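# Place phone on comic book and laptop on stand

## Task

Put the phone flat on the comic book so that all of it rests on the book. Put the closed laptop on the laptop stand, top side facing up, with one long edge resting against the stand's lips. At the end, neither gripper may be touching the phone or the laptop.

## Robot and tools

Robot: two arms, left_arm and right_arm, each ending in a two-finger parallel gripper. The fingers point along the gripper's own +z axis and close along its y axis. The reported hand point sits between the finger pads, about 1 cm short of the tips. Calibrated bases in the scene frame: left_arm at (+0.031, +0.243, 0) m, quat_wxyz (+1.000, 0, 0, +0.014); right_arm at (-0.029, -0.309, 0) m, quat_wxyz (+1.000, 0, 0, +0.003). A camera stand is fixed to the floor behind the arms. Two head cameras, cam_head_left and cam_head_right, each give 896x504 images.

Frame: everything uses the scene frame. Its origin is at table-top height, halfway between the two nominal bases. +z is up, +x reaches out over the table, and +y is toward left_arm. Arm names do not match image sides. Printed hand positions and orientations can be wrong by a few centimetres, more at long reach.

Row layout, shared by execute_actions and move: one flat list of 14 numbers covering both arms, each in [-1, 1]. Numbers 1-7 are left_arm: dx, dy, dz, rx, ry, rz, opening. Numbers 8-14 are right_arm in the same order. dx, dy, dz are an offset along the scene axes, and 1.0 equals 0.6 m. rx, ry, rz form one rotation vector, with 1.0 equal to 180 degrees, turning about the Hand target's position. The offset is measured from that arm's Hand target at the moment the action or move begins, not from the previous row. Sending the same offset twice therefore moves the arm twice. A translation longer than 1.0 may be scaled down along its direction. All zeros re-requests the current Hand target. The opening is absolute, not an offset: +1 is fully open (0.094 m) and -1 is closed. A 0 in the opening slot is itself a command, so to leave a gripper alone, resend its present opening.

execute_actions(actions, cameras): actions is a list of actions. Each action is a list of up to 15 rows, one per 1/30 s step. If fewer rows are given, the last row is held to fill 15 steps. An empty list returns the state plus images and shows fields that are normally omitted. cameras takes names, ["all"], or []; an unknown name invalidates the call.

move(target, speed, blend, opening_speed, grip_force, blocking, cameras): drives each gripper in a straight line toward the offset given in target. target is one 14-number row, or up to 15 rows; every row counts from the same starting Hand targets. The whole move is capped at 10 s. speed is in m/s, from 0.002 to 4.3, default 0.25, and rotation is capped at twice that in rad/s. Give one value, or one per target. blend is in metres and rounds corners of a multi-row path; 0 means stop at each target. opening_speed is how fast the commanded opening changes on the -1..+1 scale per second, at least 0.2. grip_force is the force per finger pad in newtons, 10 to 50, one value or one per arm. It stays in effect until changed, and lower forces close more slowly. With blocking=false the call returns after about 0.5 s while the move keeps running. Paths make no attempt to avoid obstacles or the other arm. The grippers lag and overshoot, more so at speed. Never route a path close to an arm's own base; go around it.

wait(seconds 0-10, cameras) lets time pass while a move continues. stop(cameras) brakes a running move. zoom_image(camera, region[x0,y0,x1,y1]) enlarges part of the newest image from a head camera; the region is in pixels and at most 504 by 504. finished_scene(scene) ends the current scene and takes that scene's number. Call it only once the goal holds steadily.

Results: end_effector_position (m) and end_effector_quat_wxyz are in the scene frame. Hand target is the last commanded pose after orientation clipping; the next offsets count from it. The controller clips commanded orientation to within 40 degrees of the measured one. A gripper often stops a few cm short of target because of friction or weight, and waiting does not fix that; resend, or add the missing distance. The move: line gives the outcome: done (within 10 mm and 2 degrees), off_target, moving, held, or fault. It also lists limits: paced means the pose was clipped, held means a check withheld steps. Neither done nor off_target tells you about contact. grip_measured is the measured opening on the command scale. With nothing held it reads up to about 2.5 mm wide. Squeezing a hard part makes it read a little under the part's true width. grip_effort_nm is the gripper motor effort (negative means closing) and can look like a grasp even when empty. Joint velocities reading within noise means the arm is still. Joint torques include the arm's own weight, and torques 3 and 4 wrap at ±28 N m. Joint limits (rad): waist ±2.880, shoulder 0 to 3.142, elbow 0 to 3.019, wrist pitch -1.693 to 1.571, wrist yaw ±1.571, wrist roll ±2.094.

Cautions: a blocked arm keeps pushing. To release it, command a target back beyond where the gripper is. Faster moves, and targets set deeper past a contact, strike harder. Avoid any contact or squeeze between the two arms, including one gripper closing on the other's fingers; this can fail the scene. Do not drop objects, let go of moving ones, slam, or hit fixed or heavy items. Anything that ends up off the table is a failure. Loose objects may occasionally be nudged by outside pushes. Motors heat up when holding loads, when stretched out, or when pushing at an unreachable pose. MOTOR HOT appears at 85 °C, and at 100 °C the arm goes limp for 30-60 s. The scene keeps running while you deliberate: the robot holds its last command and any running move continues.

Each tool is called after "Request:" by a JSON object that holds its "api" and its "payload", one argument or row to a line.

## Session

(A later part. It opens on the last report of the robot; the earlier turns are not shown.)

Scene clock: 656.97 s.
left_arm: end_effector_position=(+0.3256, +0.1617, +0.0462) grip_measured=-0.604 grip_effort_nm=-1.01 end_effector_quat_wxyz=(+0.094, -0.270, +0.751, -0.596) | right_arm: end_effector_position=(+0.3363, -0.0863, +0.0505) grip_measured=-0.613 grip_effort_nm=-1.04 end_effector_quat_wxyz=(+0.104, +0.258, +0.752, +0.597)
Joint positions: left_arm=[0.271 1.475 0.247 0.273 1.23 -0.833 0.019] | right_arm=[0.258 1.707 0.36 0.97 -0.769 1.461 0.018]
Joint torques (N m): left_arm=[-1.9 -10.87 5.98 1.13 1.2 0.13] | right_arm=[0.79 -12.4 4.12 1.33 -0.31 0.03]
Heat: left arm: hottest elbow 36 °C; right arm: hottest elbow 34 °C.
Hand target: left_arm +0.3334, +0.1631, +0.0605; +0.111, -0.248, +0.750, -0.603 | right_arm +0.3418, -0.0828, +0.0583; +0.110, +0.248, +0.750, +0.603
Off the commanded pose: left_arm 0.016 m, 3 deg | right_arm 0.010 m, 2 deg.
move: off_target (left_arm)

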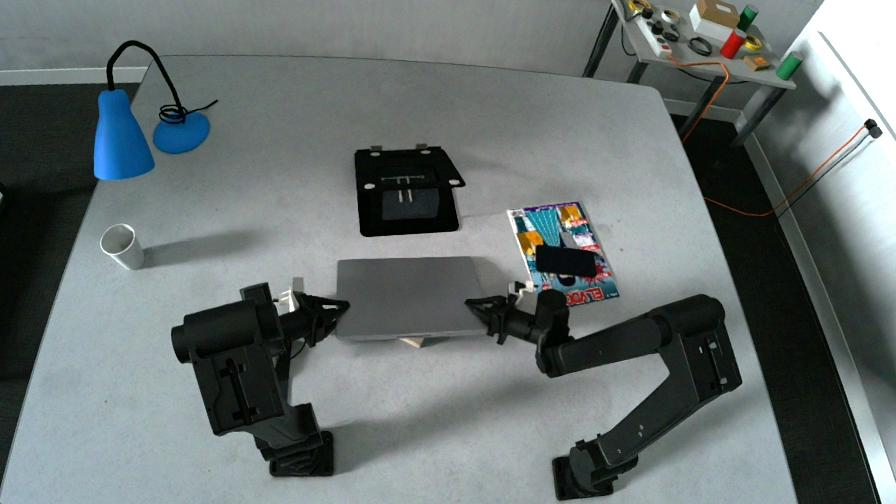

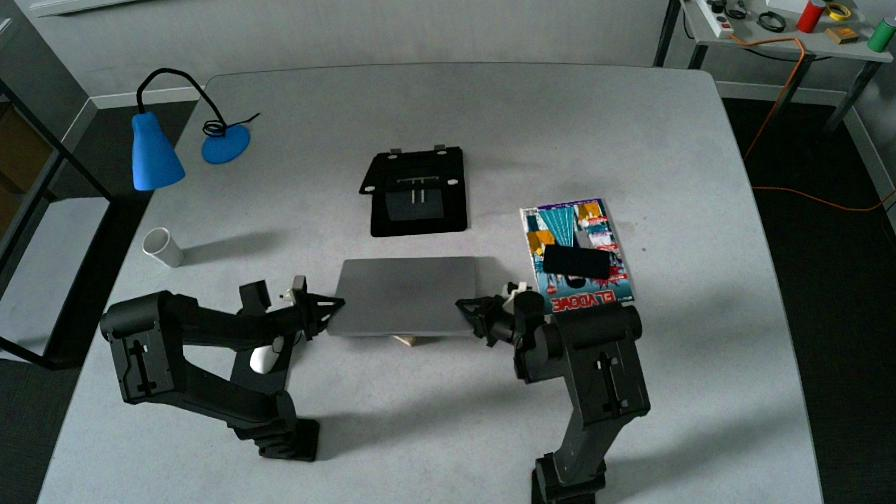

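Request:
{"api": "move", "payload": {
  "target": [0.0,0,0.27,0,0,0,-1,0,0,0.28,0,0,0,-1],
  "speed": 0.1,
  "cameras": ["all"]
}}

Request:
{"api": "zoom_image", "payload": {
  "camera": "cam_head_left",
  "region": [260, 180, 560, 370]
}}

Request:
{"api": "zoom_image", "payload": {
  "camera": "cam_head_right",
  "region": [260, 180, 560, 370]
}}

Scene clock: 661.90 s.
left_arm: end_effector_position=(+0.2948, +0.1536, +0.1541) grip_measured=-0.618 grip_effort_nm=-1.00 end_effector_quat_wxyz=(+0.033, -0.329, +0.739, -0.587) | right_arm: end_effector_position=(+0.3118, -0.0943, +0.1644) grip_measured=-0.632 grip_effort_nm=-1.03 end_effector_quat_wxyz=(+0.052, +0.315, +0.756, +0.571)
Joint positions: left_arm=[0.273 0.879 0.351 -0.555 1.214 -0.878 0.018] | right_arm=[0.256 1.102 0.422 0.189 -0.761 1.522 0.017]
Joint torques (N m): left_arm=[-1.2 -6.3 21.74 1.17 1.88 0.62] | right_arm=[0.67 -9.99 14.53 1.74 -0.52 -0.49]
Heat: left arm: hottest elbow 36 °C; right arm: hottest elbow 34 °C.
Hand target: left_arm +0.3332, +0.1630, +0.2224; +0.111, -0.248, +0.750, -0.603 | right_arm +0.3419, -0.0828, +0.2263; +0.110, +0.248, +0.750, +0.603
Off the commanded pose: left_arm 0.079 m, 13 deg | right_arm 0.070 m, 11 deg.
move: off_target (left_arm, right_arm)

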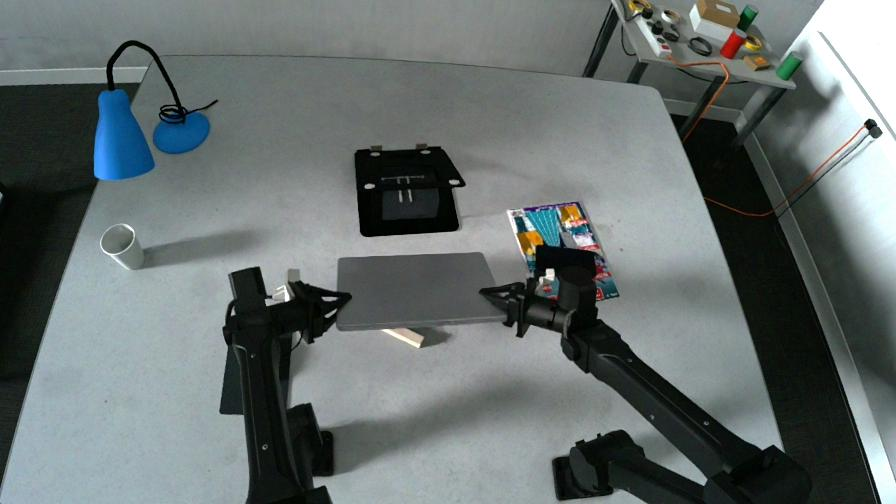

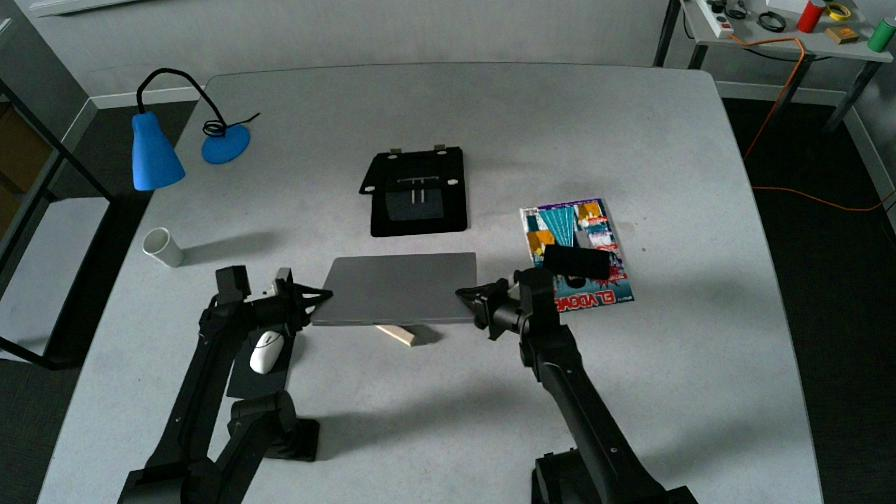

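Scaled by 1.680.

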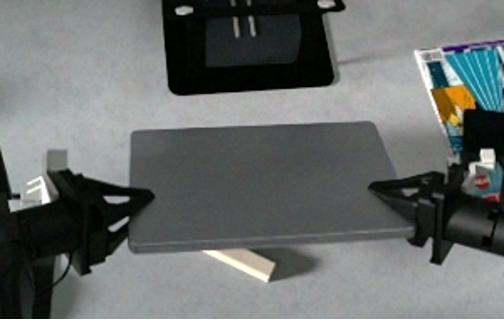

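Scaled by 1.680.

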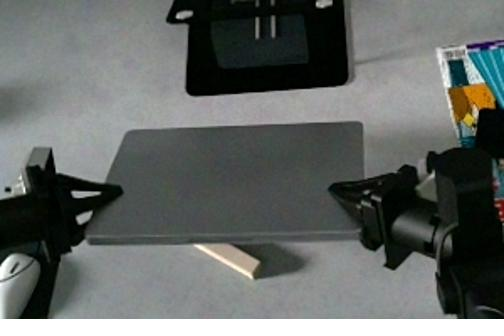

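Request:
{"api": "move", "payload": {
  "target": [
    [0.0,0,0.18,0,0,0,-1,0,0,0.17,0,0,0,-1],
    [0.25,-0.02,0.2,0,0,0,-1,0.25,-0.02,0.19,0,0,0,-1]
  ],
  "speed": 0.12,
  "blend": [0.03,0],
  "cameras": ["all"]
}}

Request:
{"api": "zoom_image", "payload": {
  "camera": "cam_head_left",
  "region": [260, 120, 560, 330]
}}

Request:
{"api": "zoom_image", "payload": {
  "camera": "cam_head_right",
  "region": [260, 120, 560, 330]
}}

Scene clock: 679.90 s.
left_arm: end_effector_position=(+0.4422, +0.1532, +0.2582) grip_measured=-0.618 grip_effort_nm=-1.01 end_effector_quat_wxyz=(+0.025, -0.333, +0.742, -0.581) | right_arm: end_effector_position=(+0.4587, -0.0948, +0.2669) grip_measured=-0.632 grip_effort_nm=-1.03 end_effector_quat_wxyz=(+0.039, +0.317, +0.753, +0.575)
Joint positions: left_arm=[0.142 1.172 0.812 -0.508 1.132 -1.131 0.018] | right_arm=[0.159 1.35 0.943 -0.137 -0.865 1.472 0.017]
Joint torques (N m): left_arm=[-1.96 -11.46 23.75 3.1 1.12 0.37] | right_arm=[-0.5 -14.33 17.26 1.73 -0.61 -0.6]
Motor temperatures (°C): left_arm=[23 27 40 24 32 24 28] | right_arm=[26 33 38 25 24 24 26]
Heat: left arm: hottest elbow 40 °C; right arm: hottest elbow 38 °C.
Hand target: left_arm +0.4833, +0.1511, +0.3425; +0.111, -0.248, +0.750, -0.603 | right_arm +0.4919, -0.0948, +0.3404; +0.110, +0.247, +0.750, +0.603
Off the commanded pose: left_arm 0.094 m, 14 deg | right_arm 0.081 m, 12 deg.
move: off_target (left_arm, right_arm)

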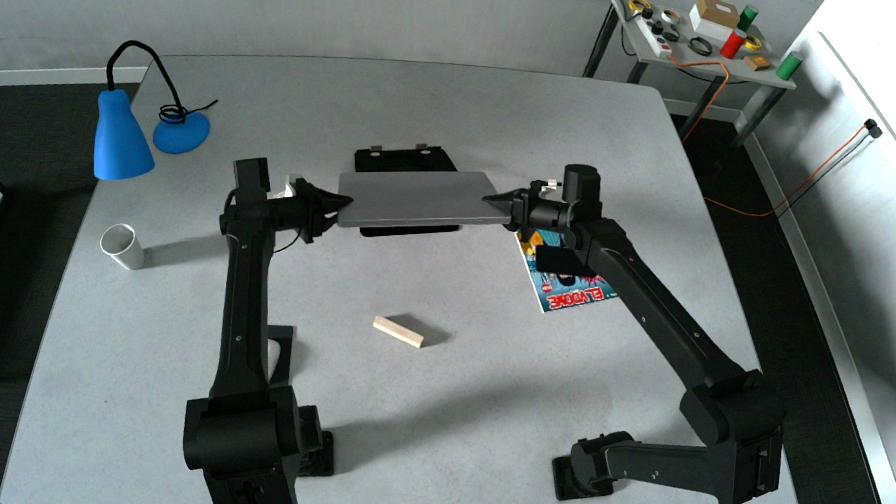

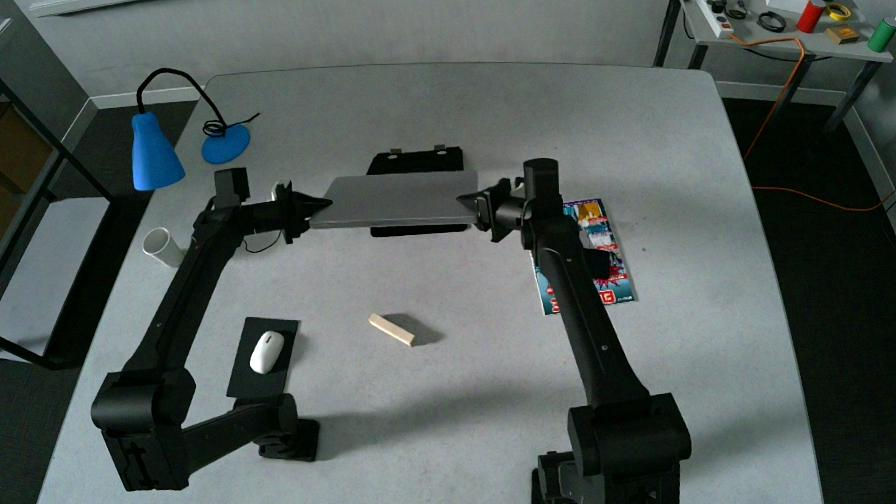

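Scaled by 1.680.

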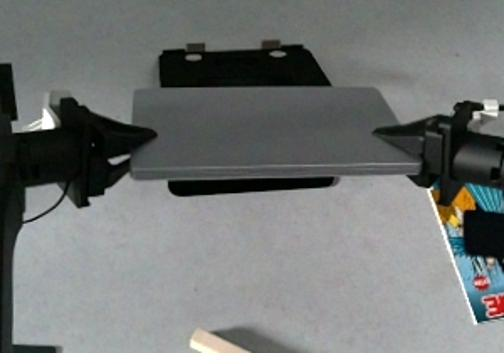

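Scaled by 1.680.

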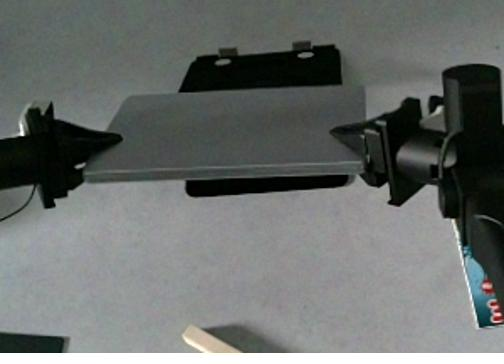

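Request:
{"api": "move", "payload": {
  "target": [
    [0.265,0.025,0.02,0,0,0,-1,0.28,0.025,0.03,0,0,0,-1]
  ],
  "speed": 0.1,
  "cameras": ["all"]
}}

Request:
{"api": "zoom_image", "payload": {
  "camera": "cam_head_left",
  "region": [260, 90, 560, 280]
}}

Request:
{"api": "zoom_image", "payload": {
  "camera": "cam_head_right",
  "region": [260, 90, 560, 280]
}}

Scene clock: 688.83 s.
left_arm: end_effector_position=(+0.6057, +0.1710, +0.2601) grip_measured=-0.618 grip_effort_nm=-1.00 end_effector_quat_wxyz=(+0.023, -0.339, +0.741, -0.578) | right_arm: end_effector_position=(+0.6254, -0.0736, +0.2716) grip_measured=-0.632 grip_effort_nm=-1.03 end_effector_quat_wxyz=(+0.032, +0.318, +0.756, +0.572)
Joint positions: left_arm=[0.121 1.596 1.236 -0.478 1.111 -1.177 0.018] | right_arm=[0.147 1.77 1.459 -0.26 -0.881 1.453 0.017]
Joint torques (N m): left_arm=[-2.61 -20.01 23.34 2.89 1.15 0.49] | right_arm=[-0.85 -23.3 17.96 1.78 -0.6 -0.53]
Heat: left arm: hottest elbow 43 °C; right arm: hottest elbow 41 °C.
Hand target: left_arm +0.6422, +0.1660, +0.3547; +0.111, -0.248, +0.750, -0.603 | right_arm +0.6599, -0.0798, +0.3583; +0.110, +0.247, +0.750, +0.603
Off the commanded pose: left_arm 0.101 m, 15 deg | right_arm 0.094 m, 13 deg.
move: off_target (left_arm, right_arm)

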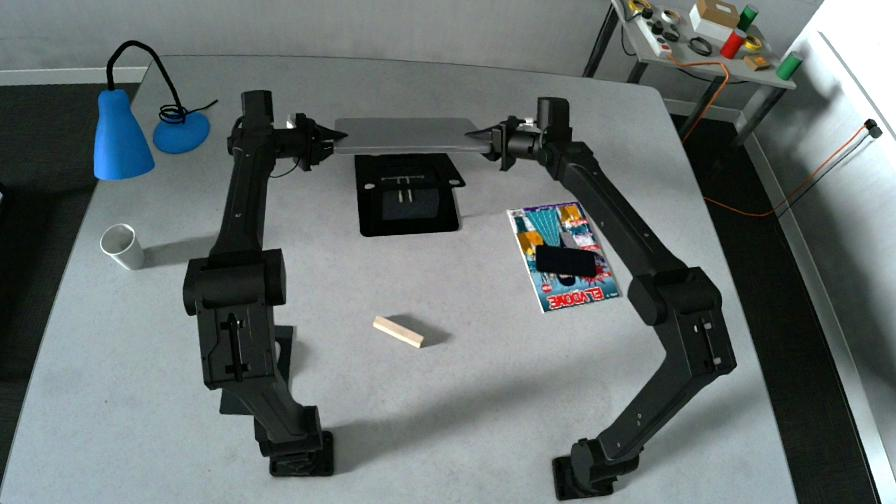

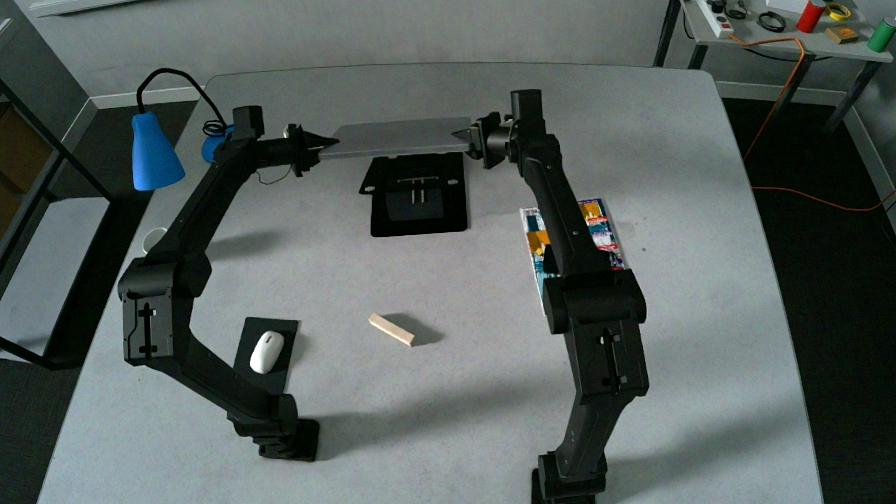

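Scaled by 1.680.

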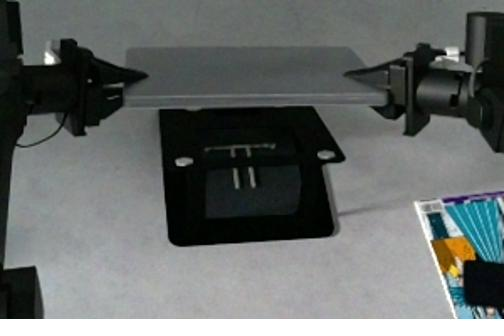

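Scaled by 1.680.

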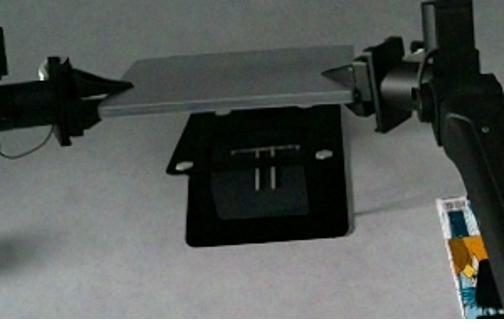

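Request:
{"api": "move", "payload": {
  "target": [
    [0.04,0.0,-0.10,0,0,0,-1,0.045,0.0,-0.11,0,0,0,-1]
  ],
  "speed": 0.08,
  "cameras": ["all"]
}}

Request:
{"api": "zoom_image", "payload": {
  "camera": "cam_head_left",
  "region": [290, 100, 530, 250]
}}

Request:
{"api": "zoom_image", "payload": {
  "camera": "cam_head_right",
  "region": [290, 100, 530, 250]
}}

Scene clock: 696.80 s.
left_arm: end_effector_position=(+0.6318, +0.1692, +0.2055) grip_measured=-0.618 grip_effort_nm=-1.01 end_effector_quat_wxyz=(+0.022, -0.339, +0.743, -0.577) | right_arm: end_effector_position=(+0.6488, -0.0754, +0.2144) grip_measured=-0.632 grip_effort_nm=-1.03 end_effector_quat_wxyz=(+0.031, +0.321, +0.756, +0.570)
Joint positions: left_arm=[0.11 1.717 1.236 -0.353 1.103 -1.183 0.018] | right_arm=[0.139 1.878 1.46 -0.164 -0.884 1.447 0.017]
Joint torques (N m): left_arm=[-1.9 -23 20.08 3.36 1.18 0.49] | right_arm=[-0.67 -24.41 16.51 2.65 -0.67 -0.53]
Motor temperatures (°C): left_arm=[23 28 46 24 31 24 28] | right_arm=[26 34 44 25 24 24 27]
Heat: left arm: hottest elbow 46 °C; right arm: hottest elbow 44 °C.
Hand target: left_arm +0.6663, +0.1660, +0.2946; +0.111, -0.248, +0.750, -0.603 | right_arm +0.6868, -0.0798, +0.2923; +0.110, +0.248, +0.750, +0.603
Off the commanded pose: left_arm 0.096 m, 15 deg | right_arm 0.087 m, 13 deg.
move: off_target (left_arm, right_arm)

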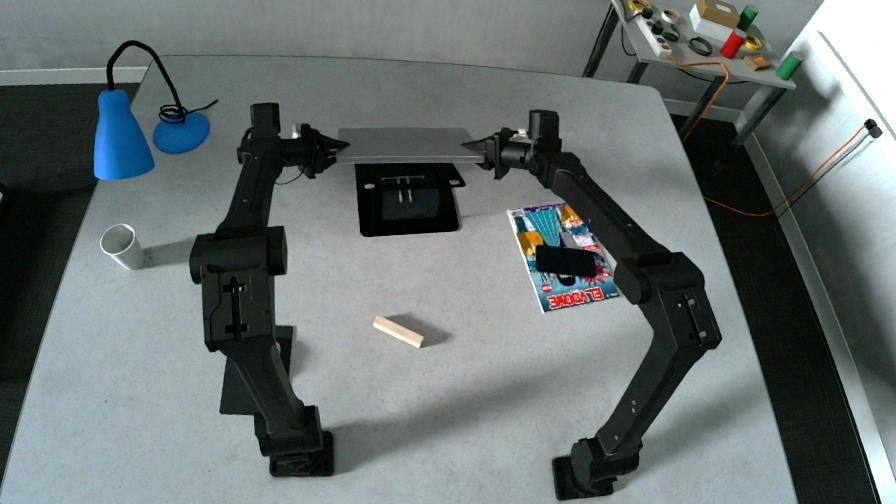

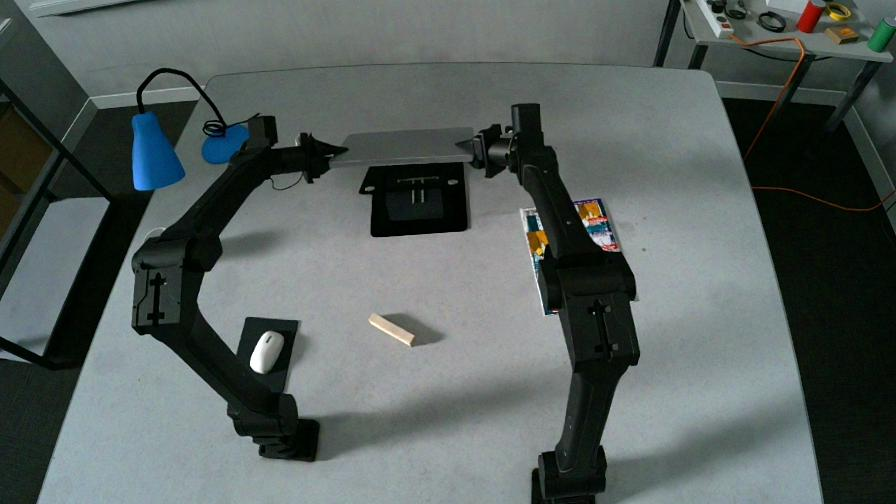

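Scaled by 2.100.

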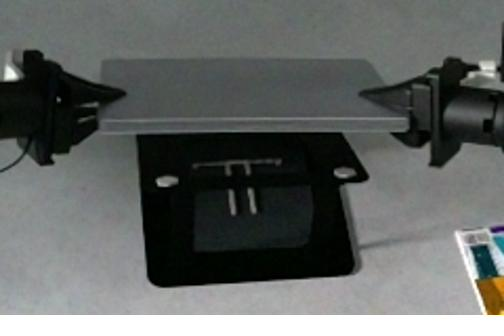

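Scaled by 2.100.

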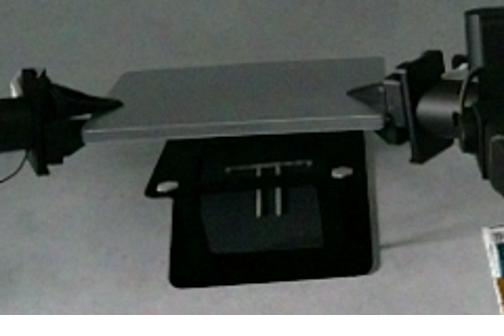

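Request:
{"api": "move", "payload": {
  "target": [
    [0.04,0.0,-0.10,0,0,0,-1,0.045,0.0,-0.11,0,0,0,-1]
  ],
  "speed": 0.08,
  "cameras": ["all"]
}}

Request:
{"api": "zoom_image", "payload": {
  "camera": "cam_head_left",
  "region": [290, 100, 530, 250]
}}

Request:
{"api": "zoom_image", "payload": {
  "camera": "cam_head_right",
  "region": [290, 100, 530, 250]
}}

Scene clock: 703.57 s.
left_arm: end_effector_position=(+0.6528, +0.1695, +0.1486) grip_measured=-0.618 grip_effort_nm=-1.01 end_effector_quat_wxyz=(+0.025, -0.338, +0.744, -0.576) | right_arm: end_effector_position=(+0.6713, -0.0749, +0.1558) grip_measured=-0.632 grip_effort_nm=-1.03 end_effector_quat_wxyz=(+0.031, +0.319, +0.755, +0.573)
Joint positions: left_arm=[0.104 1.839 1.236 -0.218 1.095 -1.192 0.018] | right_arm=[0.134 2 1.478 -0.054 -0.892 1.447 0.017]
Joint torques (N m): left_arm=[-2.14 -24.18 18.5 3.41 1.29 0.52] | right_arm=[-0.67 -25.05 15.83 2.69 -0.54 -0.56]
Heat: left arm: hottest elbow 48 °C; right arm: hottest elbow 45 °C.
Hand target: left_arm +0.6903, +0.1660, +0.2345; +0.111, -0.248, +0.750, -0.603 | right_arm +0.7139, -0.0799, +0.2263; +0.110, +0.248, +0.750, +0.603
Off the commanded pose: left_arm 0.094 m, 15 deg | right_arm 0.082 m, 13 deg.
move: off_target (left_arm, right_arm)

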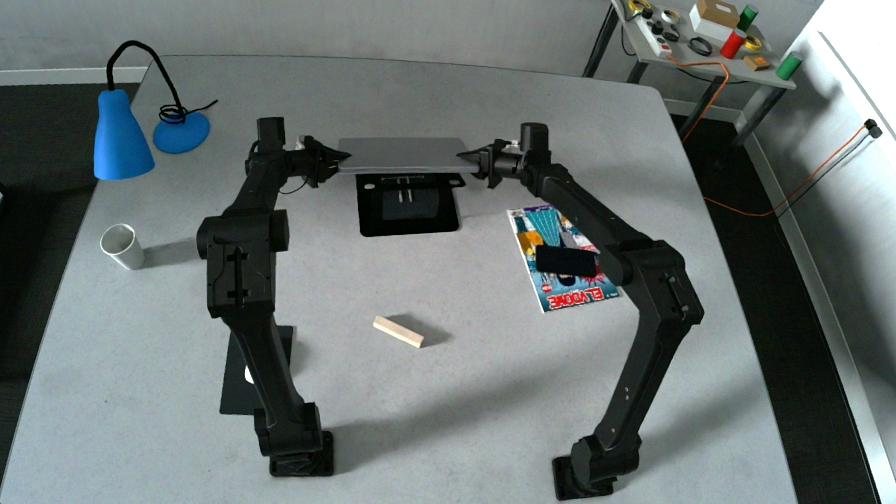

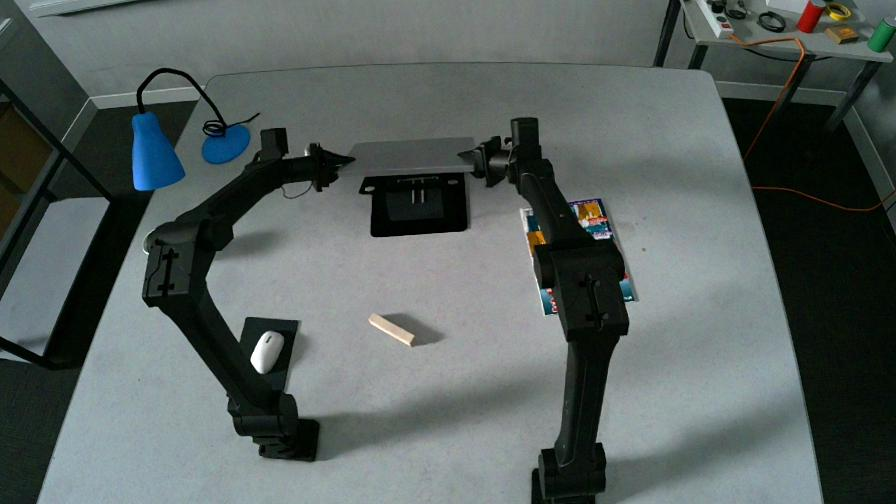

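Scaled by 2.100.

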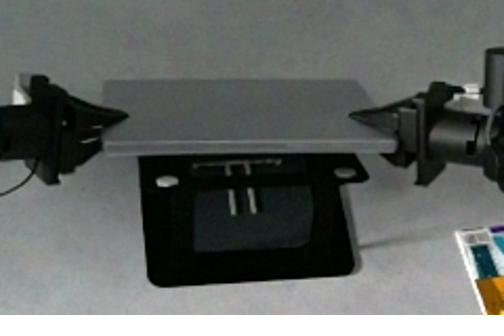

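Scaled by 2.100.

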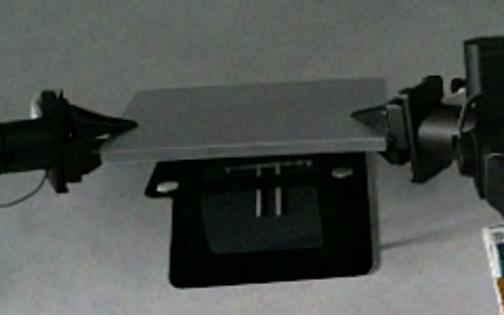

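Request:
{"api": "move", "payload": {
  "target": [
    [0.01,0.005,-0.07,0,0,0,-1,0.01,0.005,-0.078,0,0,0,-1]
  ],
  "speed": 0.06,
  "cameras": ["all"]
}}

Request:
{"api": "zoom_image", "payload": {
  "camera": "cam_head_left",
  "region": [290, 100, 530, 250]
}}

Request:
{"api": "zoom_image", "payload": {
  "camera": "cam_head_right",
  "region": [290, 100, 530, 250]
}}

Scene clock: 708.43 s.
left_arm: end_effector_position=(+0.6627, +0.1704, +0.1182) grip_measured=-0.618 grip_effort_nm=-1.01 end_effector_quat_wxyz=(+0.033, -0.331, +0.744, -0.579) | right_arm: end_effector_position=(+0.6814, -0.0736, +0.1248) grip_measured=-0.633 grip_effort_nm=-1.04 end_effector_quat_wxyz=(+0.041, +0.313, +0.753, +0.578)
Joint positions: left_arm=[0.104 1.907 1.236 -0.128 1.098 -1.192 0.018] | right_arm=[0.134 2.065 1.48 0.035 -0.891 1.449 0.017]
Joint torques (N m): left_arm=[-1.49 -24.12 16.53 3.12 1.32 0.55] | right_arm=[-0.38 -24.82 14.78 2.8 -0.51 -0.55]
Heat: left arm: hottest elbow 48 °C; right arm: hottest elbow 48 °C.
Hand target: left_arm +0.6963, +0.1691, +0.1927; +0.111, -0.248, +0.750, -0.603 | right_arm +0.7198, -0.0767, +0.1795; +0.110, +0.247, +0.750, +0.603
Off the commanded pose: left_arm 0.082 m, 13 deg | right_arm 0.067 m, 11 deg.
move: off_target (left_arm, right_arm)

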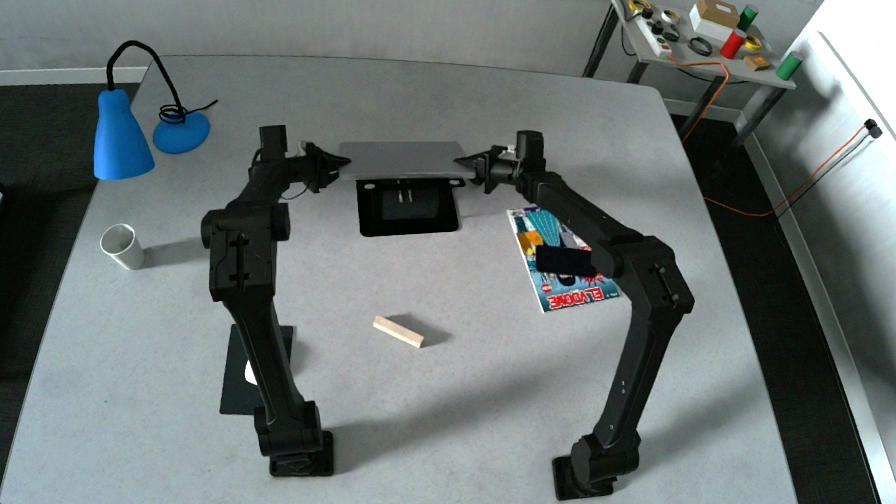

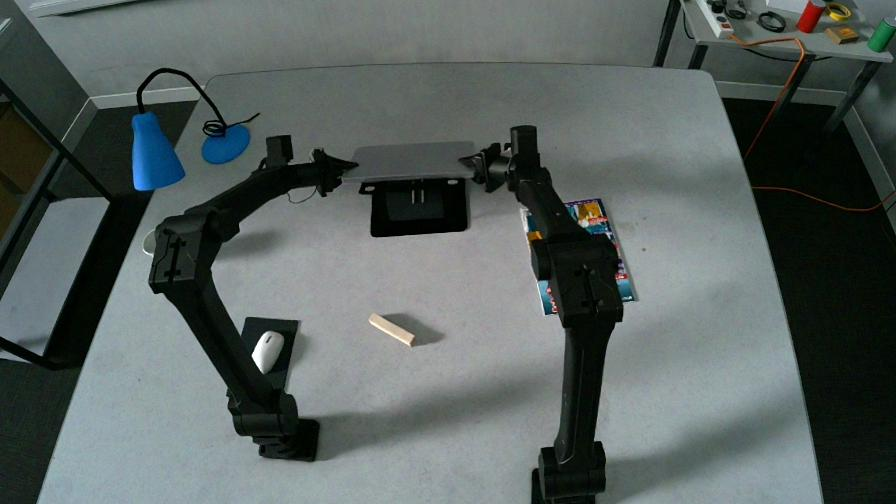

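Scaled by 2.100.

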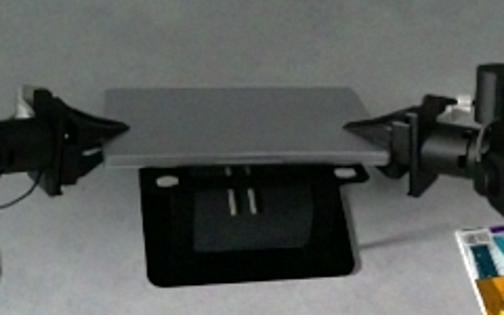

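Scaled by 2.100.

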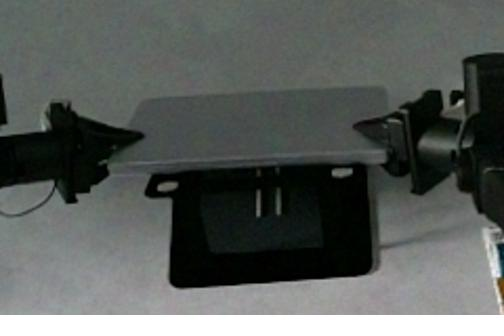

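Request:
{"api": "move", "payload": {
  "target": [
    [-0.02,0.0,0.0,0,0,0,-1,-0.02,0.0,0.0,0,0,0,-1],
    [-0.02,0.0,-0.06,0,0,0,-1,-0.02,0.0,-0.06,0,0,0,-1]
  ],
  "speed": 0.06,
  "cameras": ["all"]
}}

Request:
{"api": "zoom_image", "payload": {
  "camera": "cam_head_left",
  "region": [290, 100, 530, 250]
}}

Request:
{"api": "zoom_image", "payload": {
  "camera": "cam_head_right",
  "region": [290, 100, 530, 250]
}}

Scene clock: 713.63 s.
left_arm: end_effector_position=(+0.6713, +0.1711, +0.1115) grip_measured=-0.618 grip_effort_nm=-1.01 end_effector_quat_wxyz=(+0.056, -0.311, +0.745, -0.588) | right_arm: end_effector_position=(+0.6894, -0.0729, +0.1195) grip_measured=-0.637 grip_effort_nm=-1.03 end_effector_quat_wxyz=(+0.063, +0.295, +0.749, +0.590)
Joint positions: left_arm=[0.104 1.936 1.236 -0.036 1.104 -1.192 0.018] | right_arm=[0.134 2.092 1.48 0.124 -0.89 1.449 0.017]
Joint torques (N m): left_arm=[-1.44 -23.59 11.82 3.06 1.13 0.58] | right_arm=[-0.15 -24.41 11 2.62 -0.5 -0.53]
Motor temperatures (°C): left_arm=[23 29 48 24 31 24 28] | right_arm=[26 35 49 25 24 24 27]
Heat: left arm: hottest elbow 48 °C; right arm: hottest elbow 49 °C.
Hand target: left_arm +0.6843, +0.1691, +0.1566; +0.111, -0.248, +0.750, -0.603 | right_arm +0.7078, -0.0768, +0.1434; +0.109, +0.248, +0.750, +0.603
Off the commanded pose: left_arm 0.047 m, 10 deg | right_arm 0.030 m, 8 deg.
move: off_target (left_arm, right_arm)

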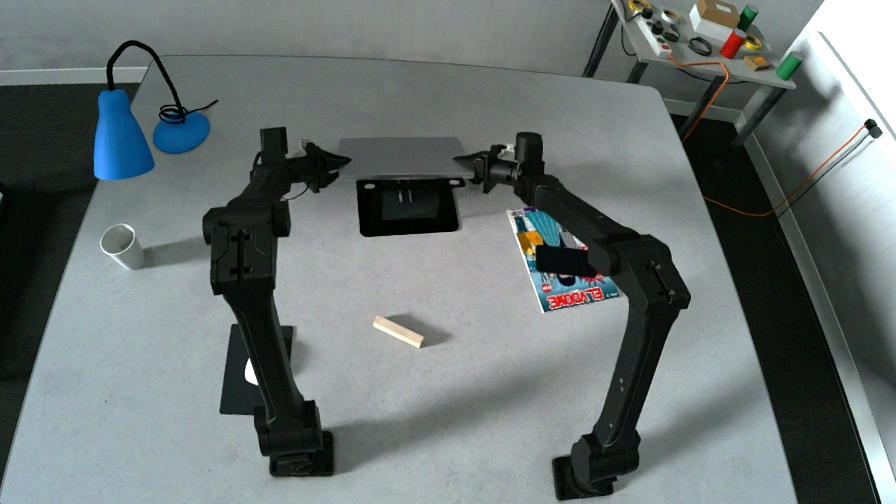

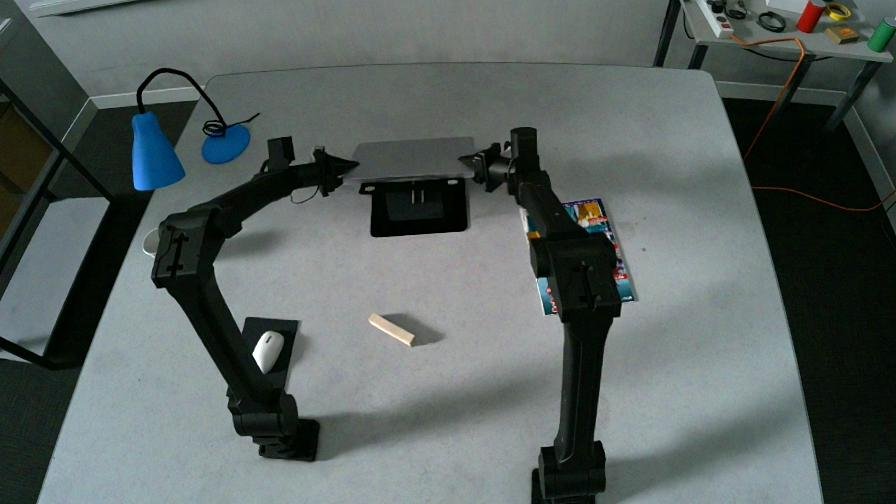

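Scaled by 2.100.

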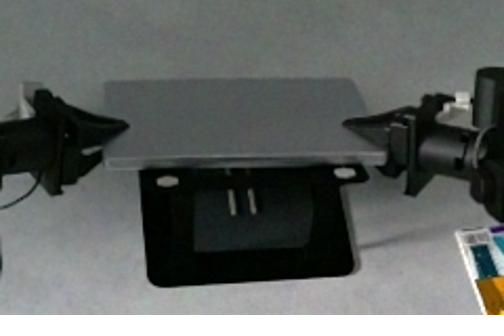

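Scaled by 2.100.

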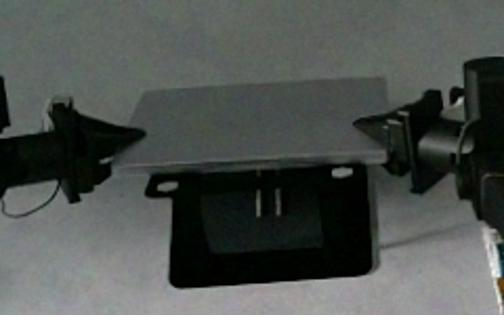

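Request:
{"api": "move", "payload": {
  "target": [
    [-0.03,0.0,0.1,0,0,0,-1,-0.03,0.0,0.115,0,0,0,-1],
    [-0.09,0.0,0.1,0,0,0,-1,-0.09,0.0,0.115,0,0,0,-1]
  ],
  "speed": 0.08,
  "cameras": ["all"]
}}

Request:
{"api": "zoom_image", "payload": {
  "camera": "cam_head_left",
  "region": [290, 100, 530, 250]
}}

Request:
{"api": "zoom_image", "payload": {
  "camera": "cam_head_right",
  "region": [290, 100, 530, 250]
}}

Scene clock: 724.47 s.
left_arm: end_effector_position=(+0.6260, +0.1652, +0.1431) grip_measured=-0.618 grip_effort_nm=-1.00 end_effector_quat_wxyz=(+0.039, -0.327, +0.744, -0.582) | right_arm: end_effector_position=(+0.6482, -0.0786, +0.1494) grip_measured=-0.637 grip_effort_nm=-1.04 end_effector_quat_wxyz=(+0.047, +0.309, +0.752, +0.581)
Joint positions: left_arm=[0.104 1.787 1.125 -0.117 1.098 -1.197 0.018] | right_arm=[0.134 1.956 1.366 0.055 -0.89 1.449 0.017]
Joint torques (N m): left_arm=[-0.32 -26.11 11.25 2.48 1.62 0.74] | right_arm=[0.73 -28.57 9.11 2.8 -0.18 -0.47]
Heat: left arm: hottest elbow 46 °C; right arm: hottest elbow 49 °C.
Hand target: left_arm +0.6303, +0.1690, +0.2166; +0.111, -0.248, +0.750, -0.603 | right_arm +0.6538, -0.0768, +0.2126; +0.110, +0.247, +0.750, +0.603
Off the commanded pose: left_arm 0.074 m, 13 deg | right_arm 0.063 m, 10 deg.
move: off_target (left_arm, right_arm)

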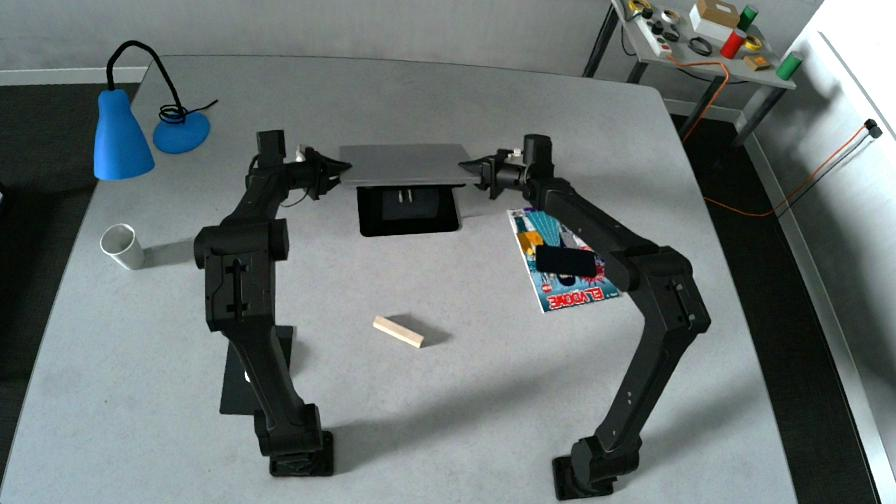

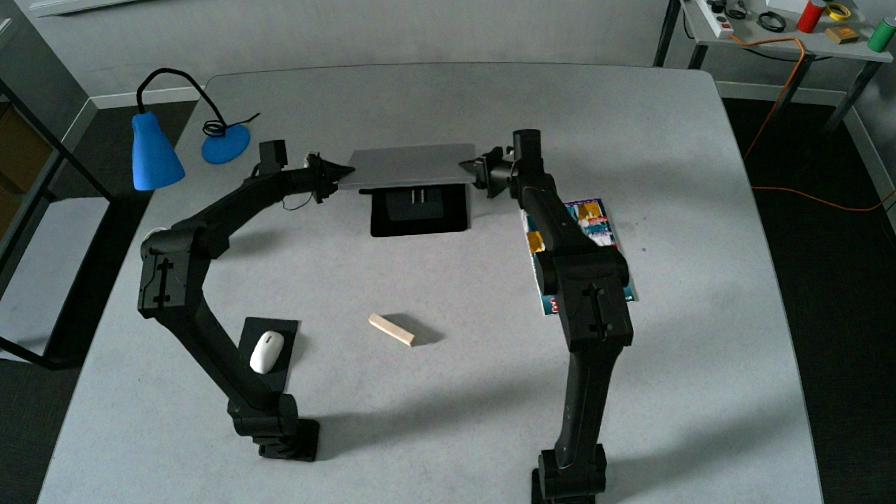

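Scaled by 2.100.

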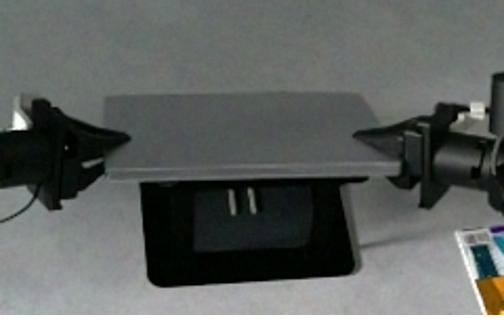

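Scaled by 2.100.

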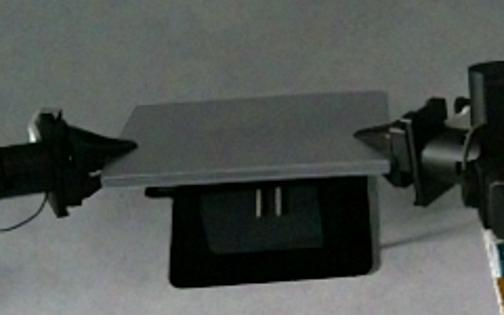

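Request:
{"api": "move", "payload": {
  "target": [
    [0.0,0.0,-0.1,0,0,0,-1,0,0.0,-0.1,0,0,0,-1]
  ],
  "speed": 0.06,
  "cameras": ["all"]
}}

Request:
{"api": "zoom_image", "payload": {
  "camera": "cam_head_left",
  "region": [290, 100, 530, 250]
}}

Request:
{"api": "zoom_image", "payload": {
  "camera": "cam_head_right",
  "region": [290, 100, 530, 250]
}}

Scene clock: 729.50 s.
left_arm: end_effector_position=(+0.6258, +0.1642, +0.1297) grip_measured=-0.618 grip_effort_nm=-1.01 end_effector_quat_wxyz=(+0.063, -0.302, +0.744, -0.593) | right_arm: end_effector_position=(+0.6488, -0.0789, +0.1420) grip_measured=-0.644 grip_effort_nm=-1.04 end_effector_quat_wxyz=(+0.075, +0.287, +0.746, +0.596)
Joint positions: left_arm=[0.104 1.814 1.089 0.013 1.111 -1.193 0.018] | right_arm=[0.134 1.972 1.329 0.186 -0.887 1.449 0.017]
Joint torques (N m): left_arm=[-0.32 -20.48 9.72 2.97 1.17 0.77] | right_arm=[0.67 -22.65 8.27 2.89 -0.28 -0.48]
Heat: left arm: hottest elbow 45 °C; right arm: hottest elbow 48 °C.
Hand target: left_arm +0.6303, +0.1690, +0.1566; +0.111, -0.248, +0.750, -0.603 | right_arm +0.6539, -0.0768, +0.1526; +0.110, +0.247, +0.750, +0.603
Off the commanded pose: left_arm 0.028 m, 8 deg | right_arm 0.012 m, 6 deg.
move: off_target (left_arm, right_arm)

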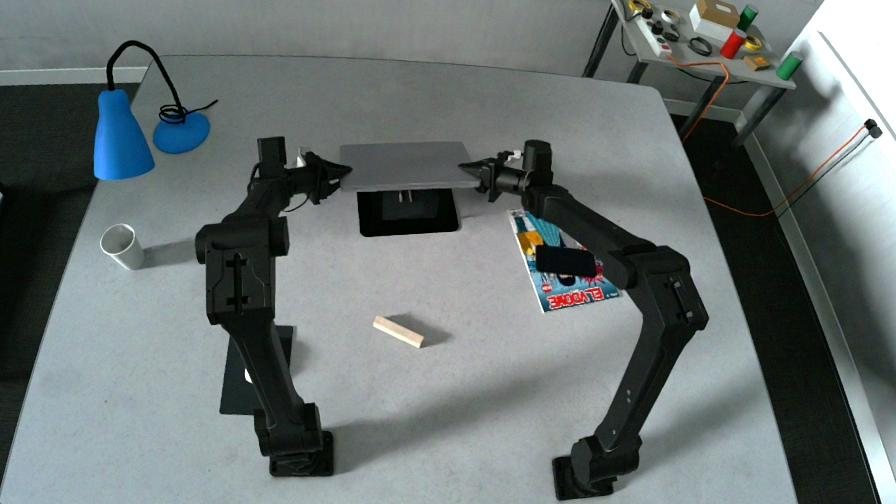

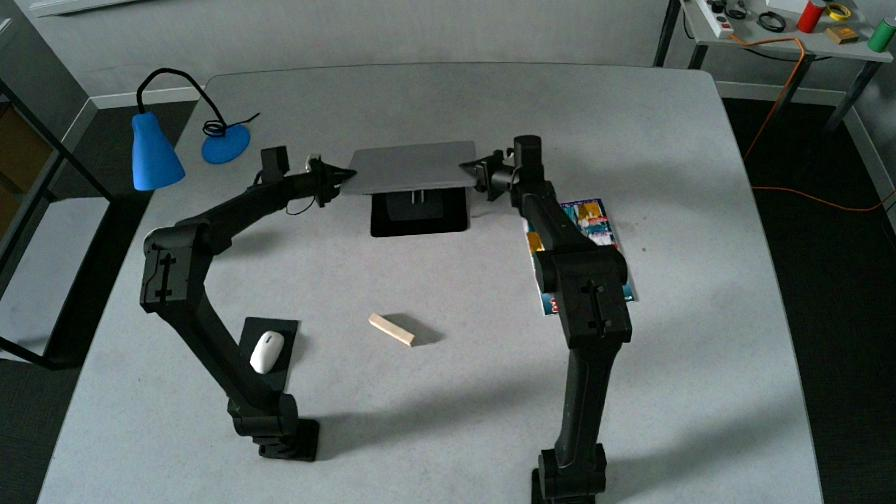

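Scaled by 2.100.

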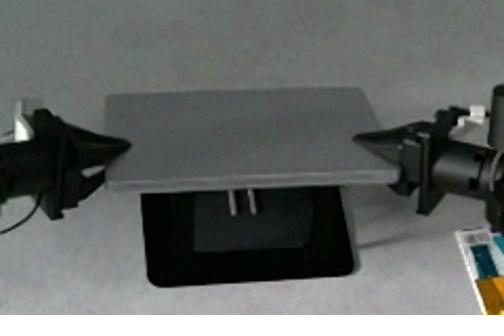

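Scaled by 2.100.

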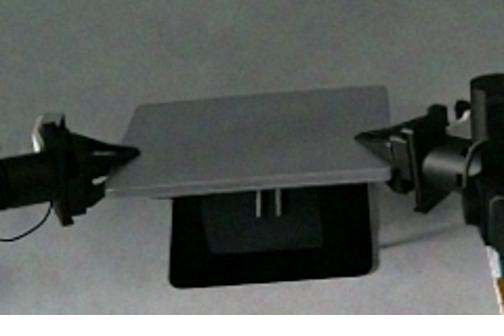

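Request:
{"api": "move", "payload": {
  "target": [
    [0.0,0.0,-0.06,0,0,0,-1,0,0.0,-0.07,0,0,0,-1]
  ],
  "speed": 0.05,
  "cameras": ["all"]
}}

Request:
{"api": "zoom_image", "payload": {
  "camera": "cam_head_left",
  "region": [290, 100, 530, 250]
}}

Request:
{"api": "zoom_image", "payload": {
  "camera": "cam_head_right",
  "region": [290, 100, 530, 250]
}}

Scene clock: 735.43 s.
left_arm: end_effector_position=(+0.6335, +0.1648, +0.1242) grip_measured=-0.618 grip_effort_nm=-1.01 end_effector_quat_wxyz=(+0.079, -0.291, +0.739, -0.602) | right_arm: end_effector_position=(+0.6567, -0.0778, +0.1348) grip_measured=-0.646 grip_effort_nm=-1.03 end_effector_quat_wxyz=(+0.093, +0.274, +0.738, +0.609)
Joint positions: left_arm=[0.104 1.844 1.086 0.116 1.117 -1.224 0.018] | right_arm=[0.134 2.008 1.329 0.288 -0.887 1.465 0.017]
Joint torques (N m): left_arm=[-0.38 -17.61 7.46 3.1 0.98 1] | right_arm=[0.62 -20.42 6.53 2.44 -0.32 -0.61]
Heat: left arm: hottest elbow 44 °C; right arm: hottest elbow 48 °C.
Hand target: left_arm +0.6303, +0.1689, +0.1206; +0.111, -0.248, +0.750, -0.603 | right_arm +0.6538, -0.0767, +0.1105; +0.109, +0.248, +0.750, +0.603
Off the commanded pose: left_arm 0.006 m, 6 deg | right_arm 0.024 m, 4 deg.
move: off_target (left_arm, right_arm)

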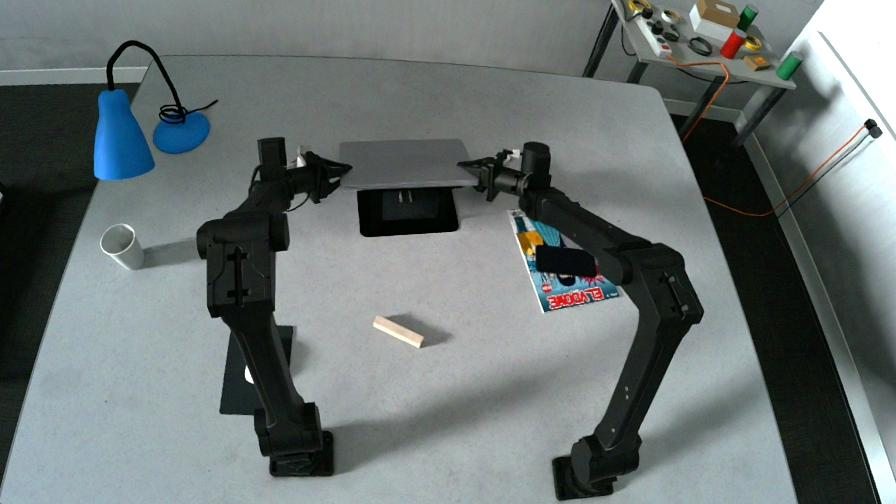

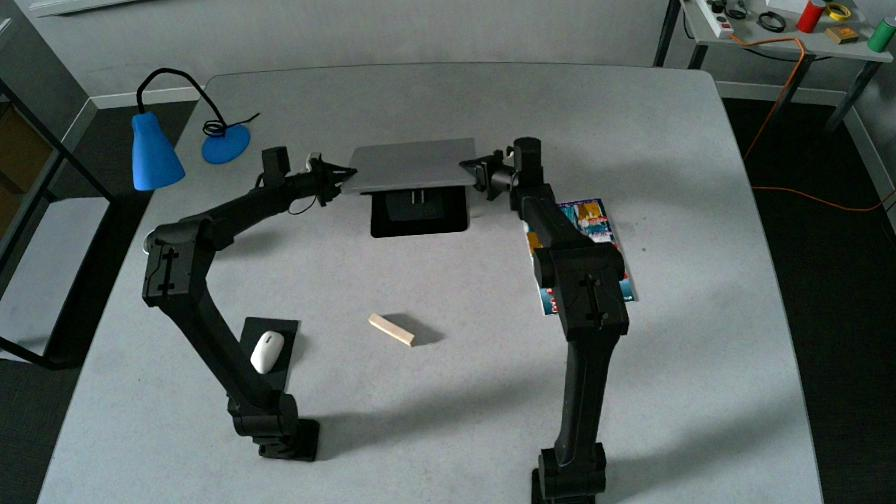

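Scaled by 2.100.

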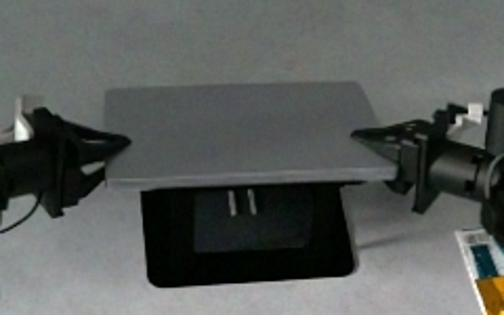

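Scaled by 2.100.

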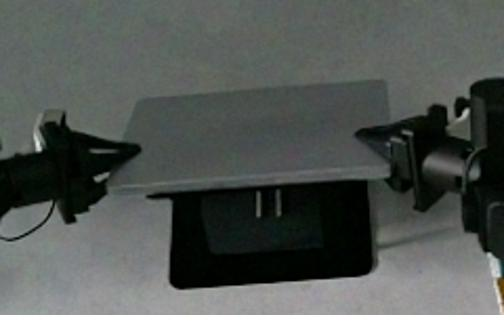

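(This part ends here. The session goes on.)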